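# Place the alphabet block in the child's toy box

## Task

Pick up the alphabet block and set it inside the daughter's toy box, where it has to stay put once the robot lets go.

## Robot and tools

Robot: two UR7e-style six-joint arms, left_arm and right_arm, each carrying a Robotiq 140 two-finger gripper whose fingers can fold at a hinge when pushed. All positions use the scene frame: origin at table-top height halfway between the nominal arm bases, +z up, +x out over the table, and left_arm on the +y side. Camera image sides do not match arm names. Calibrated bases: left_arm at (+0.030, +0.373, 0) m, right_arm at (-0.047, -0.507, 0) m. A camera stand sits behind the arms.

The row (used by every moving tool): 18 numbers, each in [-1, 1]. Numbers 1-9 are left_arm, 10-18 are right_arm, and both blocks are always sent even if one arm stays still. Each block is six joint numbers in this order: shoulder lift, elbow, wrist 1, wrist 2, wrist 3, shoulder pan. Then gripper position, force_limit and speed. Joint numbers are offsets, not poses. They are scaled so 1.0 equals 2.222 rad, and they count from the Joint targets reported at the start of the action or move, not from the previous row. Sending 0 for all six holds that arm at its targets. Stated joint ranges are ±6.283 rad, except the elbow at ±3.142. An action asking a joint more than 0.010 rad beyond its range is rejected. The gripper numbers are absolute commands. For position, +1 is fully open (140 mm), about -0.8 is pads touching, and -1 closes until blocked. force_limit runs from -1 (about 14 N) through 0 (40 N) to +1 (58 N). Faster closing squeezes harder. speed runs from about 30 mm/s at -1 to 250 mm/s at +1. Both start at +1. To leave a gripper alone, repeat the three numbers last sent, because 0 is itself a command.

execute_actions(actions, cameras): actions is a list of up to 15 actions. Each action is a table of up to 15 rows, one per 1/30 s control step, lasting 0.5 s; a short table repeats its last row. cameras takes a list of names, ["all"], or [] for none. By default all cameras are shown only for an empty actions list. An empty list is the way to look around without moving.

move(target, speed, blend, stop_force, zero, blocking, cameras): target is one 18-number row, or a list of up to 15 rows. Every row in a list counts from the same starting Joint targets. All joints move together, so the hand travels on a curve, and nothing steers around obstacles. speed is the top joint speed in rad/s, 0.01-3.14 (default 0.5), given as one value or one per target. blend is in rad and rounds corners between list targets; 0 means stop at each. stop_force (3-120 N, shared by both arms) ends an arm's path when its wrist sensor feels that much push. Use it with a slow speed for touching down. Leave it out when pulling away from contact. zero (default true) re-zeroes the sensor first. blocking=false returns after about 0.5 s while the move continues, and cannot be combined with stop_force. The result adds a "move:" line: done, off_target (resting more than 0.01 rad from target), moving, held, or fault, plus limits=held if steps were withheld.

Other tools:
- wait(seconds 0-10) lets time pass while commands are held.
- stop() brakes a running move; the fingers keep going.
- zoom_image(camera, region [x0,y0,x1,y1] in pixels, at most 504x504) enlarges part of the newest image. Cameras are cam_head_left, cam_head_right, cam_high, cam_low, cam_left_wrist and cam_right_wrist, each 896x504.
- zero_wrist_force(arm) zeroes that arm's force sensor.
- read_manual(section="licences") only returns licence text.
- finished_scene() ends the scene for good.

Reading results:
- end_effector_position (m) is the point between the closed pads; fingertips reach about 33 mm past it. It also gives quat_wxyz and velocities.
- Joint positions, Joint velocities, Joint targets and torques are listed per arm in the joint order above. The next offsets count from Joint targets.
- object_status: 0 moving, 1 blocked while opening, 2 blocked while closing (a grip; check for this after closing), 3 reached the command or pads met (maybe empty).
- position_measured is in counts: 3 open, about 139 at 60 mm, 200 at 20 mm, 230 pads together.
- Wrist force and torque are in the hand's own axes.
- "joint command not followed" means the clearance check between the arms altered commands.
- "joint sent to its limit" means a joint was clipped at its end.
- MOTOR HOT warns of overheating.

Gripping tips: grip with the outer quarter of the pads near the fingertips. Nearer the palm the fingers fold and may hold loosely or drop the part. Fingers pushed tip-first into the table also fold quietly. To squeeze harder, raise force_limit and nudge position (-1 to -0.98). To loosen, reopen and close slowly.

Things to avoid:
- About 150 N of outside force, or joint contact torque past its limit (138 N m for the big joints, 25.7 N m for the wrists), stops an arm for 10 s. The arms are stiff, so aiming even slightly beyond a firm surface can trigger this.
- Do not let the arms or grippers press on each other.
- Do not drop the block from height, release it while it is moving, or slam into fixed objects.
- Anything that ends up off the table fails the job.
- Long stretched-out holds heat the motors and can brake an arm for 30-60 s.
- Occasional outside pushes may nudge loose objects.

Each tool is called after "Emit:" as name(argument=value, ...), one argument or row to a line, values as JSON.

## Session

Emit:
execute_actions(
  actions=[],
)

Scene clock: 0.00 s.
left_arm: end_effector_position=(+0.3107, +0.0289, +0.1880) position_measured=3 object_status=3 end_effector_quat_wxyz=(-0.106, +0.720, +0.520, +0.446) | right_arm: end_effector_position=(+0.8616, -0.1688, +0.1615) position_measured=3 object_status=3 end_effector_quat_wxyz=(-0.108, +0.814, +0.461, +0.336)
Joint names: [shoulder lift, elbow, wrist 1, wrist 2, wrist 3, shoulder pan]
Joint positions: left_arm=[-1.343 1.693 -1.09 -1.035 0.043 -1.596] | right_arm=[-0.724 0.988 -2.402 -1.099 2.319 0.069]
Joint velocities: within noise
Joint torques (N m): no reading
Motor temperatures (°C): left_arm=[37 34 47 44 33 36] | right_arm=[33 31 47 45 40 34]
Wrist force (N): no reading
Wrist torque (N m): no reading
Wrist force, peak (N): no reading
Joint targets: left_arm=[-1.343 1.693 -1.090 -1.035 0.043 -1.596] | right_arm=[-0.724 0.988 -2.402 -1.099 2.319 0.069]
Tool commands: left_gripper/position=+1.0 left_gripper/force_limit=+1.0 left_gripper/speed=+1.0 right_gripper/position=+1.0 right_gripper/force_limit=+1.0 right_gripper/speed=+1.0

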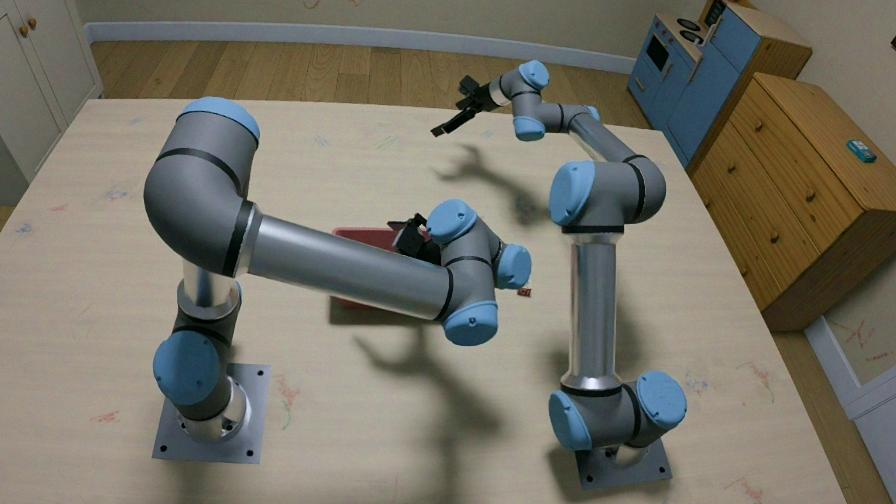

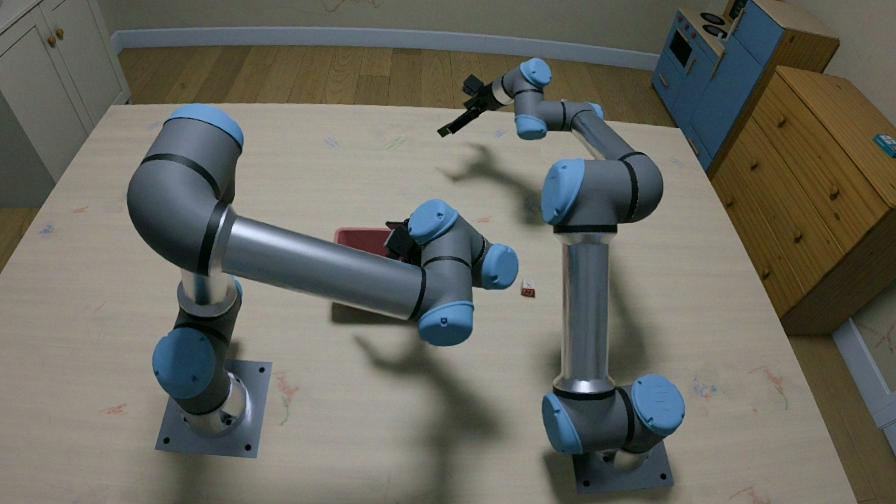

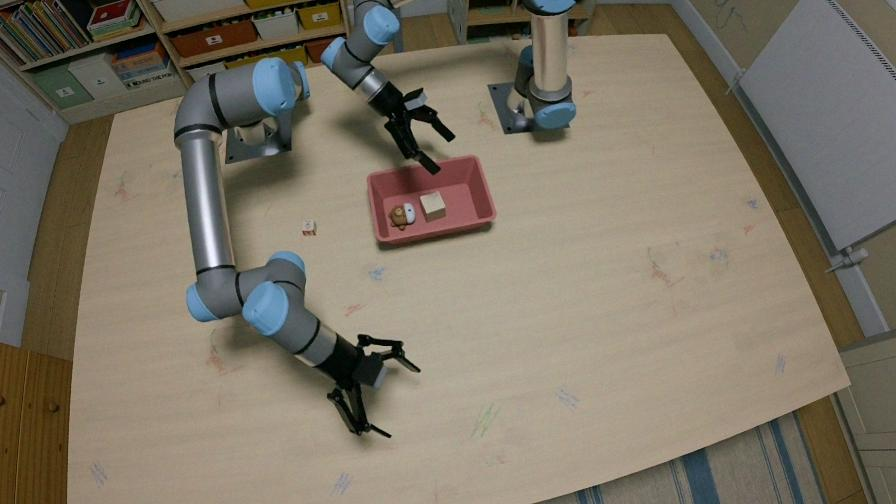

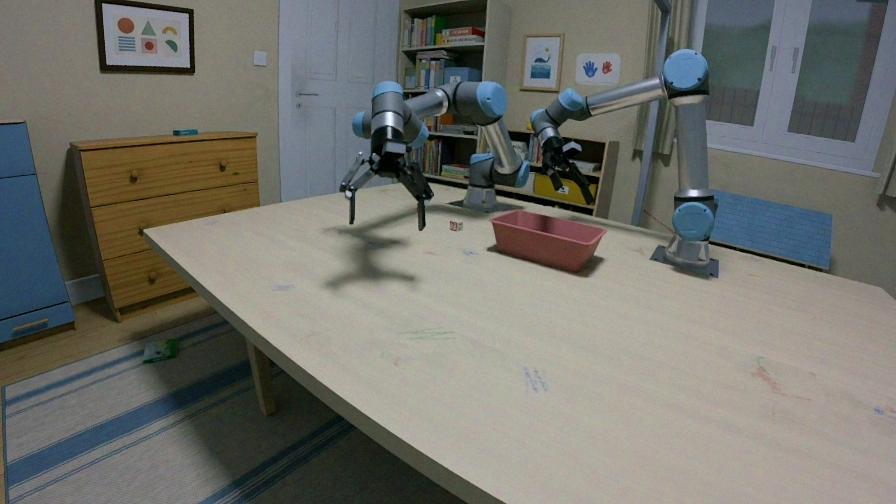

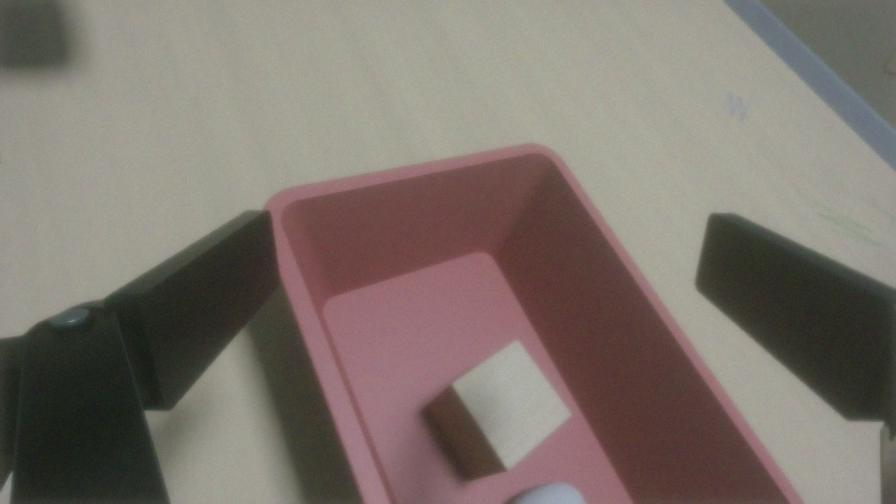

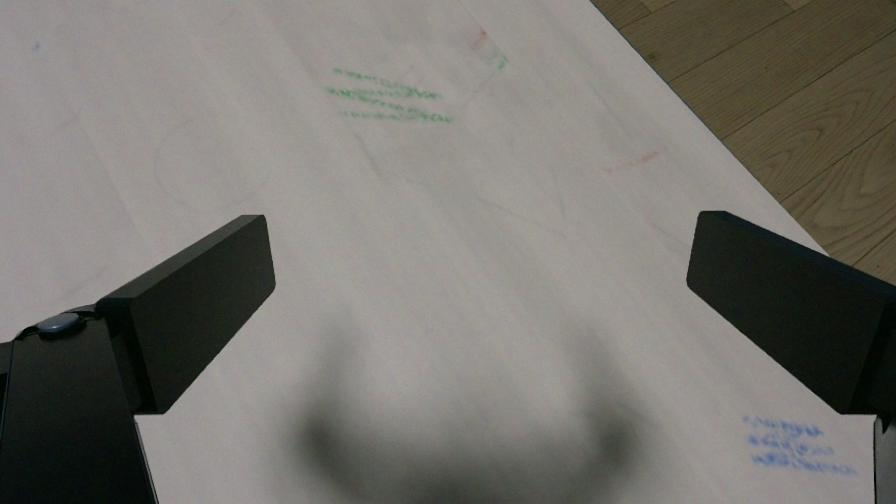

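Emit:
zoom_image(
  camera="cam_high",
  region=[280, 200, 340, 250],
)

Emit:
zoom_image(
  camera="cam_head_right",
  region=[490, 260, 570, 320],
)

Emit:
zoom_image(
  camera="cam_high",
  region=[350, 140, 510, 260],
)

Scaled by 8.400 from the camera's 896x504 image, which has a finer 1280x720 frame.

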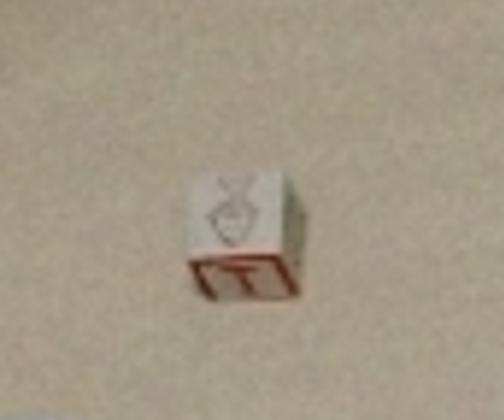

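Scaled by 6.300 from the camera's 896x504 image, which has a finer 1280x720 frame.

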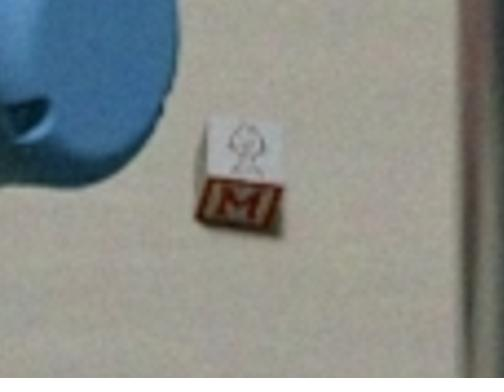

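Scaled by 3.150 from the camera's 896x504 image, which has a finer 1280x720 frame.

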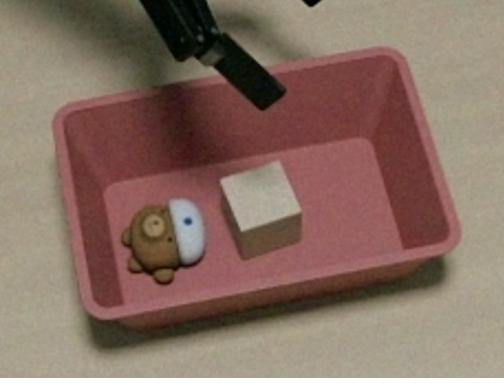

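Emit:
move(
  target=[-0.09,0,0,0,0,0.54,1,1,1,-0.4533,0.4635,0.2451,-0.2123,-0.2610,-0.0103,0.23,-0.5,0],
  speed=1.0,
  cameras=["cam_right_wrist","cam_high","cam_head_right"],
)

Scene clock: 76.63 s.
left_arm: end_effector_position=(+0.4420, +0.5141, +0.2538) position_measured=3 object_status=3 end_effector_quat_wxyz=(-0.249, +0.284, +0.875, +0.302) | right_arm: end_effector_position=(+0.3543, -0.3549, +0.1601) position_measured=100 object_status=3 end_effector_quat_wxyz=(+0.000, +0.749, +0.662, +0.000)
Joint names: [shoulder lift, elbow, wrist 1, wrist 2, wrist 3, shoulder pan]
Joint positions: left_arm=[-1.543 1.693 -1.09 -1.035 0.043 -0.396] | right_arm=[-1.731 2.018 -1.858 -1.571 1.739 0.046]
Joint torques (N m): left_arm=[-21.37 -20.15 -0.98 0.83 -0.13 9.97] | right_arm=[-27.66 -17.1 -1.51 -0.44 -1.13 1.97]
Wrist force (N): left_arm=[-0.2 -0.4 -0.1] | right_arm=[3.3 0.9 1.3]
Wrist torque (N m): left_arm=[-0.07 0.12 0.10] | right_arm=[0.20 -0.60 -0.23]
Wrist force, peak (N): left_arm=[-2.5 -2.0 -2.8] | right_arm=[2.2 -2.9 2.4]
Joint targets: left_arm=[-1.543 1.693 -1.090 -1.035 0.043 -0.396] | right_arm=[-1.731 2.018 -1.857 -1.571 1.739 0.046]
move: done
camera_calibration:
cam_right_wrist: T_world_to_cam=[[0.990792, -0.134624, -0.0143833, -0.384017], [-0.120702, -0.926427, 0.3566, -0.34633], [-0.061332, -0.35158, -0.934147, 0.186094], [0, 0, 0, 1]] pos_world=[0.350092, -0.30712, 0.291816]
Images, in order (width x height): cam_head_right 896x504, cam_high 896x504, cam_right_wrist 896x504.

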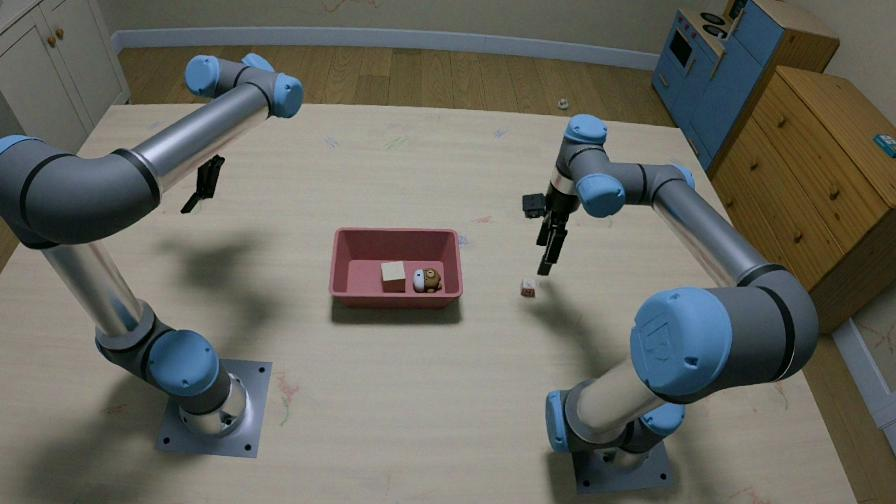

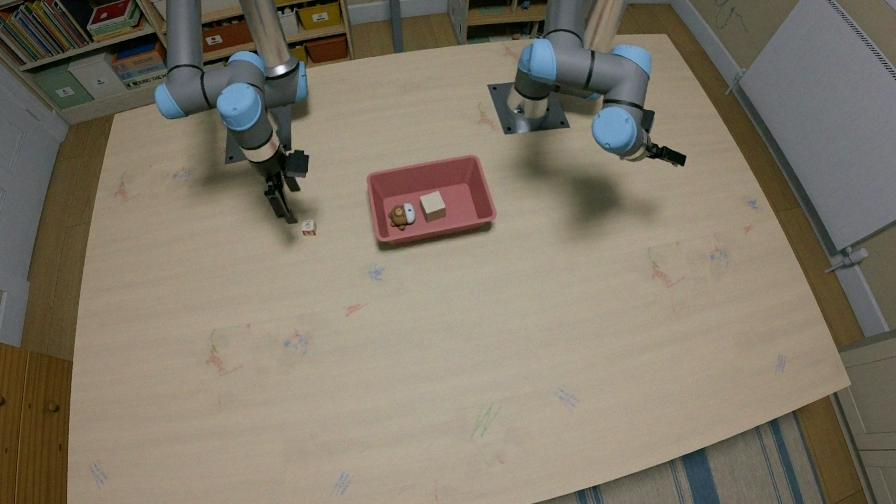

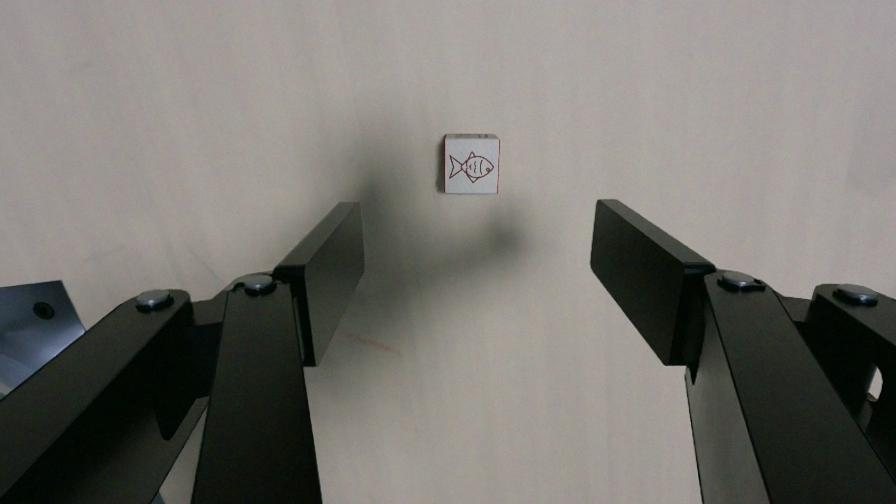

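Emit:
move(
  target=[0,0,0,0,0,0,1,1,1,0.06575,0.0935,-0.1593,0,0,0,0.23,-0.5,0],
  speed=0.4,
  stop_force=12,
  cameras=["cam_right_wrist","cam_low"],
)

Emit:
zoom_image(
  camera="cam_low",
  region=[400, 170, 520, 260],
)

Scene clock: 85.80 s.
left_arm: end_effector_position=(+0.4420, +0.5141, +0.2538) position_measured=3 object_status=3 end_effector_quat_wxyz=(-0.249, +0.284, +0.875, +0.302) | right_arm: end_effector_position=(+0.3542, -0.3549, +0.0420) position_measured=100 object_status=3 end_effector_quat_wxyz=(+0.000, +0.749, +0.663, +0.000)
Joint names: [shoulder lift, elbow, wrist 1, wrist 2, wrist 3, shoulder pan]
Joint positions: left_arm=[-1.543 1.693 -1.09 -1.035 0.043 -0.396] | right_arm=[-1.585 2.226 -2.211 -1.571 1.739 0.046]
Joint torques (N m): left_arm=[-27.42 -20.14 -0.76 0.85 0.07 9.04] | right_arm=[-18.04 -12.68 -5.09 -0.78 -1.5 6.43]
Wrist force (N): left_arm=[-0.1 -0.3 -0.1] | right_arm=[3.4 1.0 1.8]
Wrist torque (N m): left_arm=[-0.04 0.11 0.10] | right_arm=[0.24 -0.61 -0.21]
Wrist force, peak (N): left_arm=[-0.3 -0.6 -0.4] | right_arm=[3.6 0.6 3.0]
Joint targets: left_arm=[-1.543 1.693 -1.090 -1.035 0.043 -0.396] | right_arm=[-1.585 2.226 -2.211 -1.571 1.739 0.046]
move: done
camera_calibration:
cam_right_wrist: T_world_to_cam=[[0.990829, -0.134344, -0.0144723, -0.385628], [-0.120403, -0.926434, 0.356684, -0.304337], [-0.061326, -0.35167, -0.934113, 0.0757357], [0, 0, 0, 1]] pos_world=[0.350093, -0.307121, 0.173717]
Images, in order (width x height): cam_low 896x504, cam_right_wrist 896x504.

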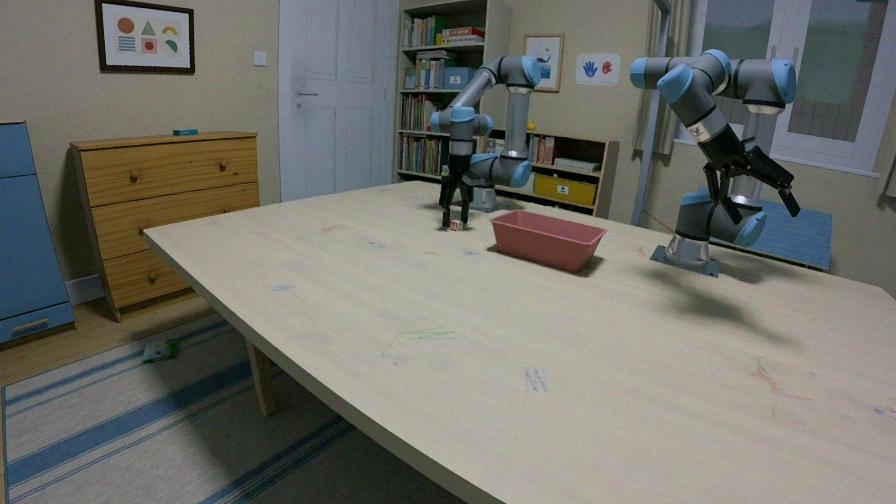

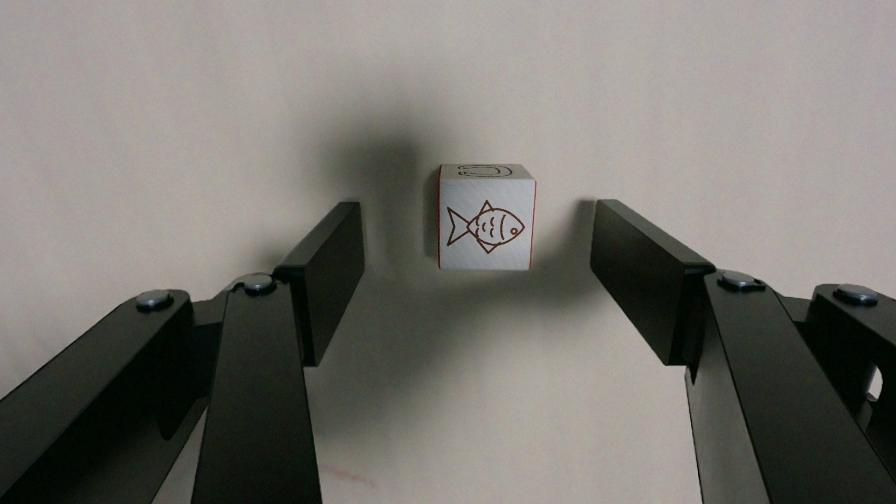

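Scaled by 4.200 from the camera's 896x504 image, which has a finer 1280x720 frame.

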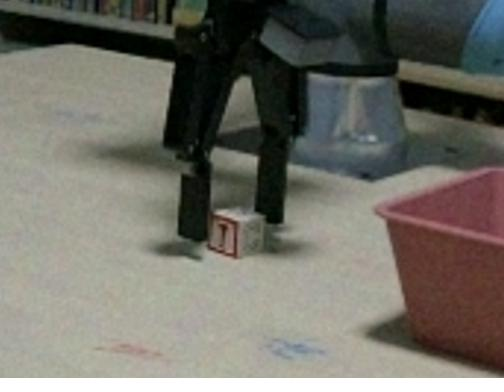

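Emit:
move(
  target=[0,0,0,0,0,0,1,1,1,0,0,0,0,0,0,-1,-0.5,-0.8],
  cameras=["cam_right_wrist"],
)

Scene clock: 90.03 s.
left_arm: end_effector_position=(+0.4420, +0.5141, +0.2538) position_measured=3 object_status=3 end_effector_quat_wxyz=(-0.249, +0.284, +0.875, +0.302) | right_arm: end_effector_position=(+0.3542, -0.3549, +0.0420) position_measured=184 object_status=2 end_effector_quat_wxyz=(+0.000, +0.749, +0.663, +0.000)
Joint names: [shoulder lift, elbow, wrist 1, wrist 2, wrist 3, shoulder pan]
Joint positions: left_arm=[-1.543 1.693 -1.09 -1.035 0.043 -0.396] | right_arm=[-1.585 2.226 -2.211 -1.571 1.739 0.046]
Joint torques (N m): left_arm=[-27.78 -19.78 -0.76 0.88 0.1 9.5] | right_arm=[-13.29 -12.4 -4.86 -0.87 -1.59 6.13]
Wrist force (N): left_arm=[-0.1 -0.2 -0.4] | right_arm=[1.9 -2.2 -8.6]
Wrist torque (N m): left_arm=[-0.04 0.11 0.09] | right_arm=[0.27 -0.51 -0.22]
Wrist force, peak (N): left_arm=[-0.4 -0.4 -0.7] | right_arm=[2.1 -2.0 -9.0]
Joint targets: left_arm=[-1.543 1.693 -1.090 -1.035 0.043 -0.396] | right_arm=[-1.585 2.226 -2.211 -1.571 1.739 0.046]
move: done
camera_calibration:
cam_right_wrist: T_world_to_cam=[[0.990823, -0.134378, -0.0145653, -0.38562], [-0.120401, -0.92643, 0.356695, -0.304338], [-0.0614256, -0.351668, -0.934107, 0.0757704], [0, 0, 0, 1]] pos_world=[0.350093, -0.307121, 0.173717]
Images, in order (width x height): cam_right_wrist 896x504.

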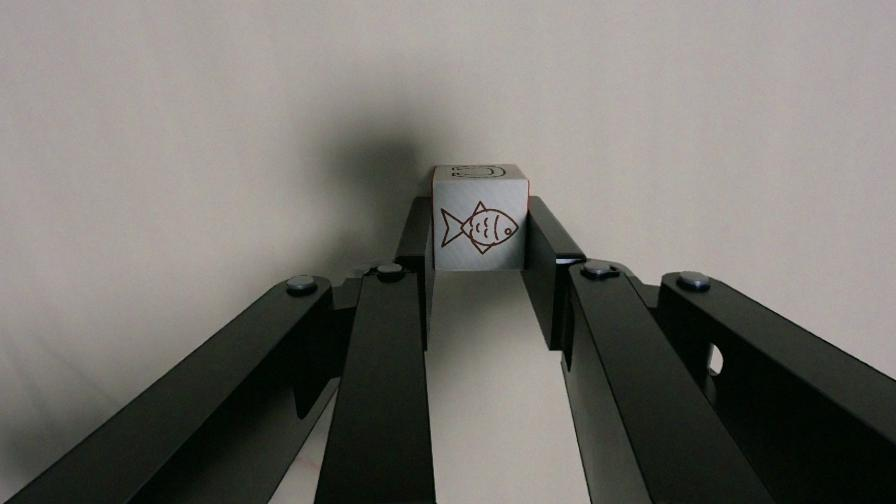

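Emit:
move(
  target=[
    [0,0,0,0,0,0,1,1,1,-0.06575,-0.0935,0.1593,0,0,0,-1,-0.5,-0.8],
    [0,0,0,0,0,0,1,1,1,0.2264,-0.4611,0.2347,0,0.3281,0.3279,-1,-0.5,-0.8],
  ],
  speed=[0.5,0.8],
  blend=[0.1,0],
  cameras=["cam_right_wrist","cam_high","cam_head_right"],
)

Scene clock: 117.67 s.
left_arm: end_effector_position=(+0.4420, +0.5141, +0.2538) position_measured=3 object_status=3 end_effector_quat_wxyz=(-0.249, +0.284, +0.875, +0.302) | right_arm: end_effector_position=(+0.3517, +0.0700, +0.1801) position_measured=184 object_status=2 end_effector_quat_wxyz=(+0.000, +0.749, +0.662, +0.000)
Joint names: [shoulder lift, elbow, wrist 1, wrist 2, wrist 3, shoulder pan]
Joint positions: left_arm=[-1.543 1.693 -1.09 -1.035 0.043 -0.396] | right_arm=[-1.082 1.201 -1.69 -1.571 2.468 0.774]
Joint torques (N m): left_arm=[-27.41 -20.74 -0.86 0.83 0.15 8.97] | right_arm=[-39.28 -32.25 -4.47 -0.85 1.33 9.54]
Wrist force (N): left_arm=[0.0 -0.3 -0.3] | right_arm=[3.7 1.3 1.8]
Wrist torque (N m): left_arm=[-0.04 0.08 0.10] | right_arm=[0.28 -0.70 -0.08]
Wrist force, peak (N): left_arm=[-0.5 -0.4 -0.3] | right_arm=[2.2 -2.1 -9.1]
Joint targets: left_arm=[-1.543 1.693 -1.090 -1.035 0.043 -0.396] | right_arm=[-1.082 1.201 -1.690 -1.571 2.468 0.774]
move: done
camera_calibration:
cam_right_wrist: T_world_to_cam=[[0.990756, -0.134876, -0.0145014, -0.323969], [-0.120894, -0.926393, 0.356624, 0.0398953], [-0.061534, -0.351575, -0.934135, 0.35417], [0, 0, 0, 1]] pos_world=[0.347591, 0.11778, 0.311917]
Images, in order (width x height): cam_head_right 896x504, cam_high 896x504, cam_right_wrist 896x504.

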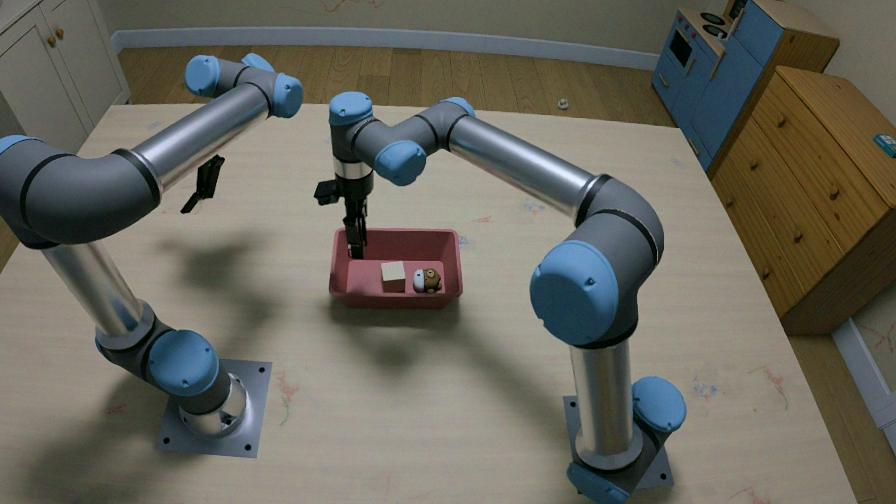

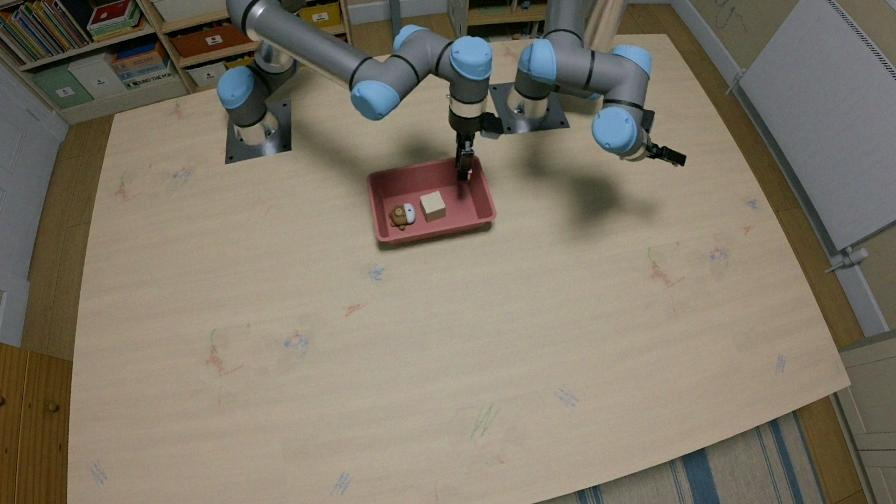

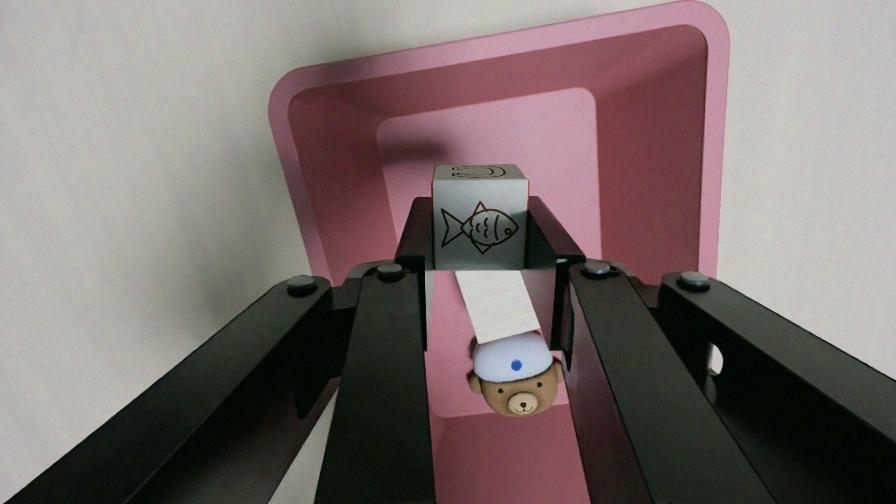

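Emit:
move(
  target=[0,0,0,0,0,0,1,1,1,0.04505,0.0852,-0.1303,0,-0.0055,-0.0055,-1,-0.5,-0.8],
  speed=0.25,
  stop_force=8,
  cameras=["cam_right_wrist","cam_high"],
)

Scene clock: 131.00 s.
left_arm: end_effector_position=(+0.4420, +0.5141, +0.2538) position_measured=3 object_status=3 end_effector_quat_wxyz=(-0.249, +0.284, +0.875, +0.302) | right_arm: end_effector_position=(+0.3638, +0.0701, +0.0491) position_measured=184 object_status=2 end_effector_quat_wxyz=(+0.000, +0.749, +0.662, +0.000)
Joint names: [shoulder lift, elbow, wrist 1, wrist 2, wrist 3, shoulder pan]
Joint positions: left_arm=[-1.543 1.693 -1.09 -1.035 0.043 -0.396] | right_arm=[-0.982 1.39 -1.979 -1.571 2.456 0.762]
Joint torques (N m): left_arm=[-27.56 -20.93 -0.71 0.9 0.21 8.71] | right_arm=[-62.79 -16.04 -5.22 -0.75 0.93 5.88]
Wrist force (N): left_arm=[-0.2 -0.4 -0.2] | right_arm=[3.3 1.0 1.6]
Wrist torque (N m): left_arm=[-0.08 0.14 0.10] | right_arm=[0.21 -0.63 -0.06]
Wrist force, peak (N): left_arm=[-0.1 -0.4 -0.6] | right_arm=[2.9 0.9 3.7]
Joint targets: left_arm=[-1.543 1.693 -1.090 -1.035 0.043 -0.396] | right_arm=[-0.982 1.390 -1.979 -1.571 2.456 0.762]
move: done
camera_calibration:
cam_right_wrist: T_world_to_cam=[[0.990762, -0.134845, -0.0144206, -0.337866], [-0.120902, -0.926442, 0.356494, 0.0882369], [-0.0614312, -0.351457, -0.934186, 0.232442], [0, 0, 0, 1]] pos_world=[0.359691, 0.11788, 0.180816]
Images, in order (width x height): cam_high 896x504, cam_right_wrist 896x504.

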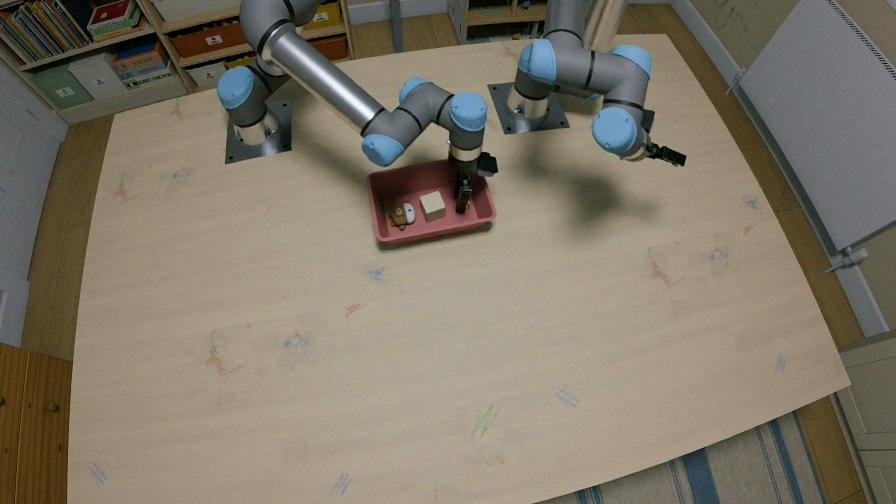

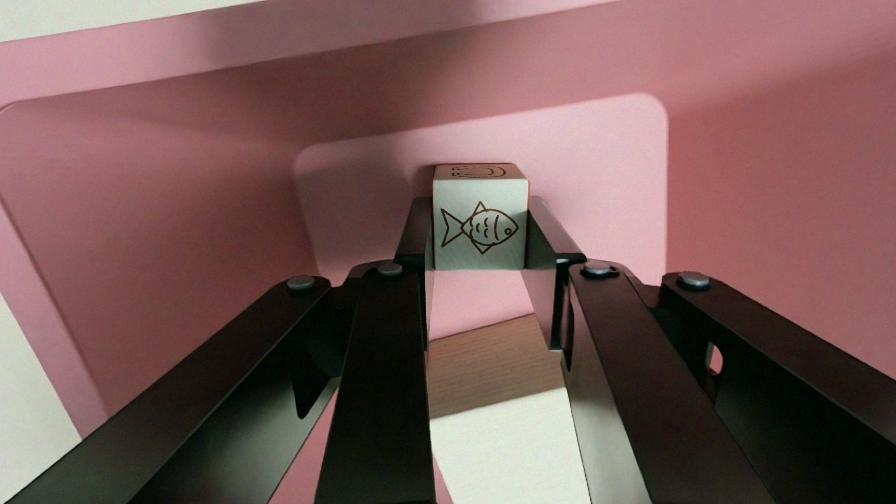

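Emit:
move(
  target=[0,0,0,0,0,0,1,1,1,0.0031,0.0037,-0.0068,0,0,0,-1,-0.5,-0.8],
  speed=0.02,
  stop_force=4,
)

Scene clock: 136.50 s.
left_arm: end_effector_position=(+0.4420, +0.5141, +0.2538) position_measured=3 object_status=3 end_effector_quat_wxyz=(-0.249, +0.284, +0.875, +0.302) | right_arm: end_effector_position=(+0.3638, +0.0701, +0.0455) position_measured=184 object_status=2 end_effector_quat_wxyz=(+0.000, +0.749, +0.662, +0.000)
Joint names: [shoulder lift, elbow, wrist 1, wrist 2, wrist 3, shoulder pan]
Joint positions: left_arm=[-1.543 1.693 -1.09 -1.035 0.043 -0.396] | right_arm=[-0.979 1.395 -1.987 -1.571 2.456 0.762]
Joint torques (N m): left_arm=[-27.71 -21.5 -0.58 0.85 0.35 8.45] | right_arm=[-60.12 -30.42 -0.55 -0.81 0.89 6.63]
Wrist force (N): left_arm=[0.1 -0.6 -0.2] | right_arm=[2.8 1.7 -1.9]
Wrist torque (N m): left_arm=[-0.10 0.07 0.09] | right_arm=[0.23 -0.59 -0.05]
Wrist force, peak (N): left_arm=[-0.3 -0.5 -0.6] | right_arm=[-3.7 -2.6 -17.4]
Joint targets: left_arm=[-1.543 1.693 -1.090 -1.035 0.043 -0.396] | right_arm=[-0.979 1.395 -1.987 -1.571 2.456 0.762]
move: contact (right_arm)

Emit:
move(
  target=[
    [0,0,0,0,0,0,1,1,1,0,0,0,0,0,0,0,-0.5,-0.8],
    [0,0,0,0,0,0,1,1,1,-0.0384,-0.0993,0.1378,0,0,0,0,-0.5,-0.8],
  ],
  speed=0.4,
  cameras=["cam_right_wrist","cam_high"],
)

Scene clock: 146.57 s.
left_arm: end_effector_position=(+0.4420, +0.5141, +0.2538) position_measured=3 object_status=3 end_effector_quat_wxyz=(-0.249, +0.284, +0.875, +0.302) | right_arm: end_effector_position=(+0.3639, +0.0702, +0.1798) position_measured=129 object_status=3 end_effector_quat_wxyz=(+0.000, +0.749, +0.662, +0.000)
Joint names: [shoulder lift, elbow, wrist 1, wrist 2, wrist 3, shoulder pan]
Joint positions: left_arm=[-1.543 1.693 -1.09 -1.035 0.043 -0.396] | right_arm=[-1.064 1.174 -1.681 -1.571 2.456 0.762]
Joint torques (N m): left_arm=[-28.06 -21.47 -0.28 1 0.38 8.44] | right_arm=[-45.54 -31.75 -0.93 -0.8 0.85 6.14]
Wrist force (N): left_arm=[0.1 -0.2 -0.3] | right_arm=[3.4 1.4 1.6]
Wrist torque (N m): left_arm=[-0.04 0.07 0.09] | right_arm=[0.30 -0.64 -0.02]
Wrist force, peak (N): left_arm=[-0.3 0.0 -0.7] | right_arm=[3.4 0.8 4.2]
Joint targets: left_arm=[-1.543 1.693 -1.090 -1.035 0.043 -0.396] | right_arm=[-1.064 1.174 -1.681 -1.571 2.456 0.762]
move: done
camera_calibration:
cam_right_wrist: T_world_to_cam=[[0.990762, -0.134845, -0.0144206, -0.336066], [-0.120902, -0.926442, 0.356494, 0.041748], [-0.0614312, -0.351457, -0.934186, 0.354581], [0, 0, 0, 1]] pos_world=[0.359791, 0.11798, 0.311516]
Images, in order (width x height): cam_high 896x504, cam_right_wrist 896x504.

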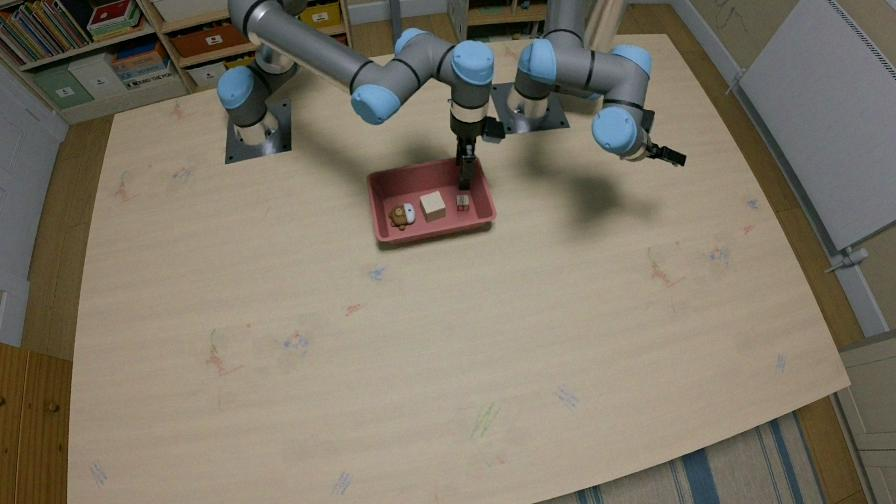

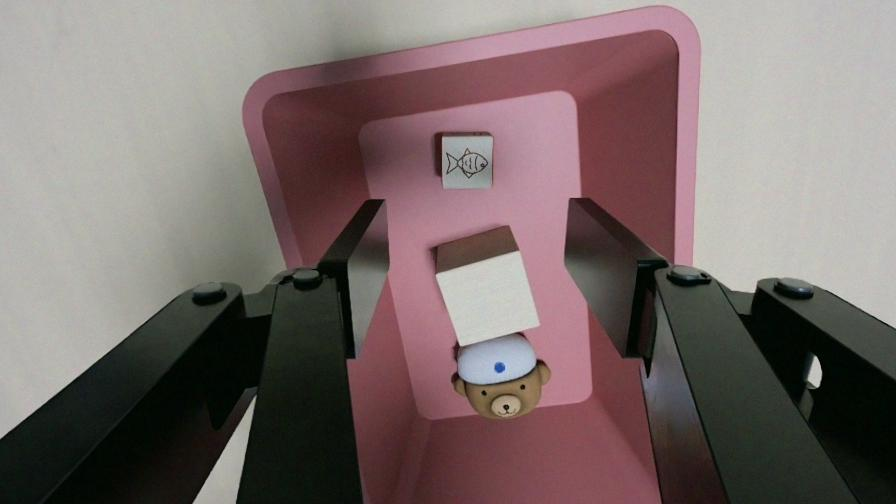

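Block is resting in the box, clear of the gripper.

Emit:
finished_scene(
)

The scene is finished: the task was done.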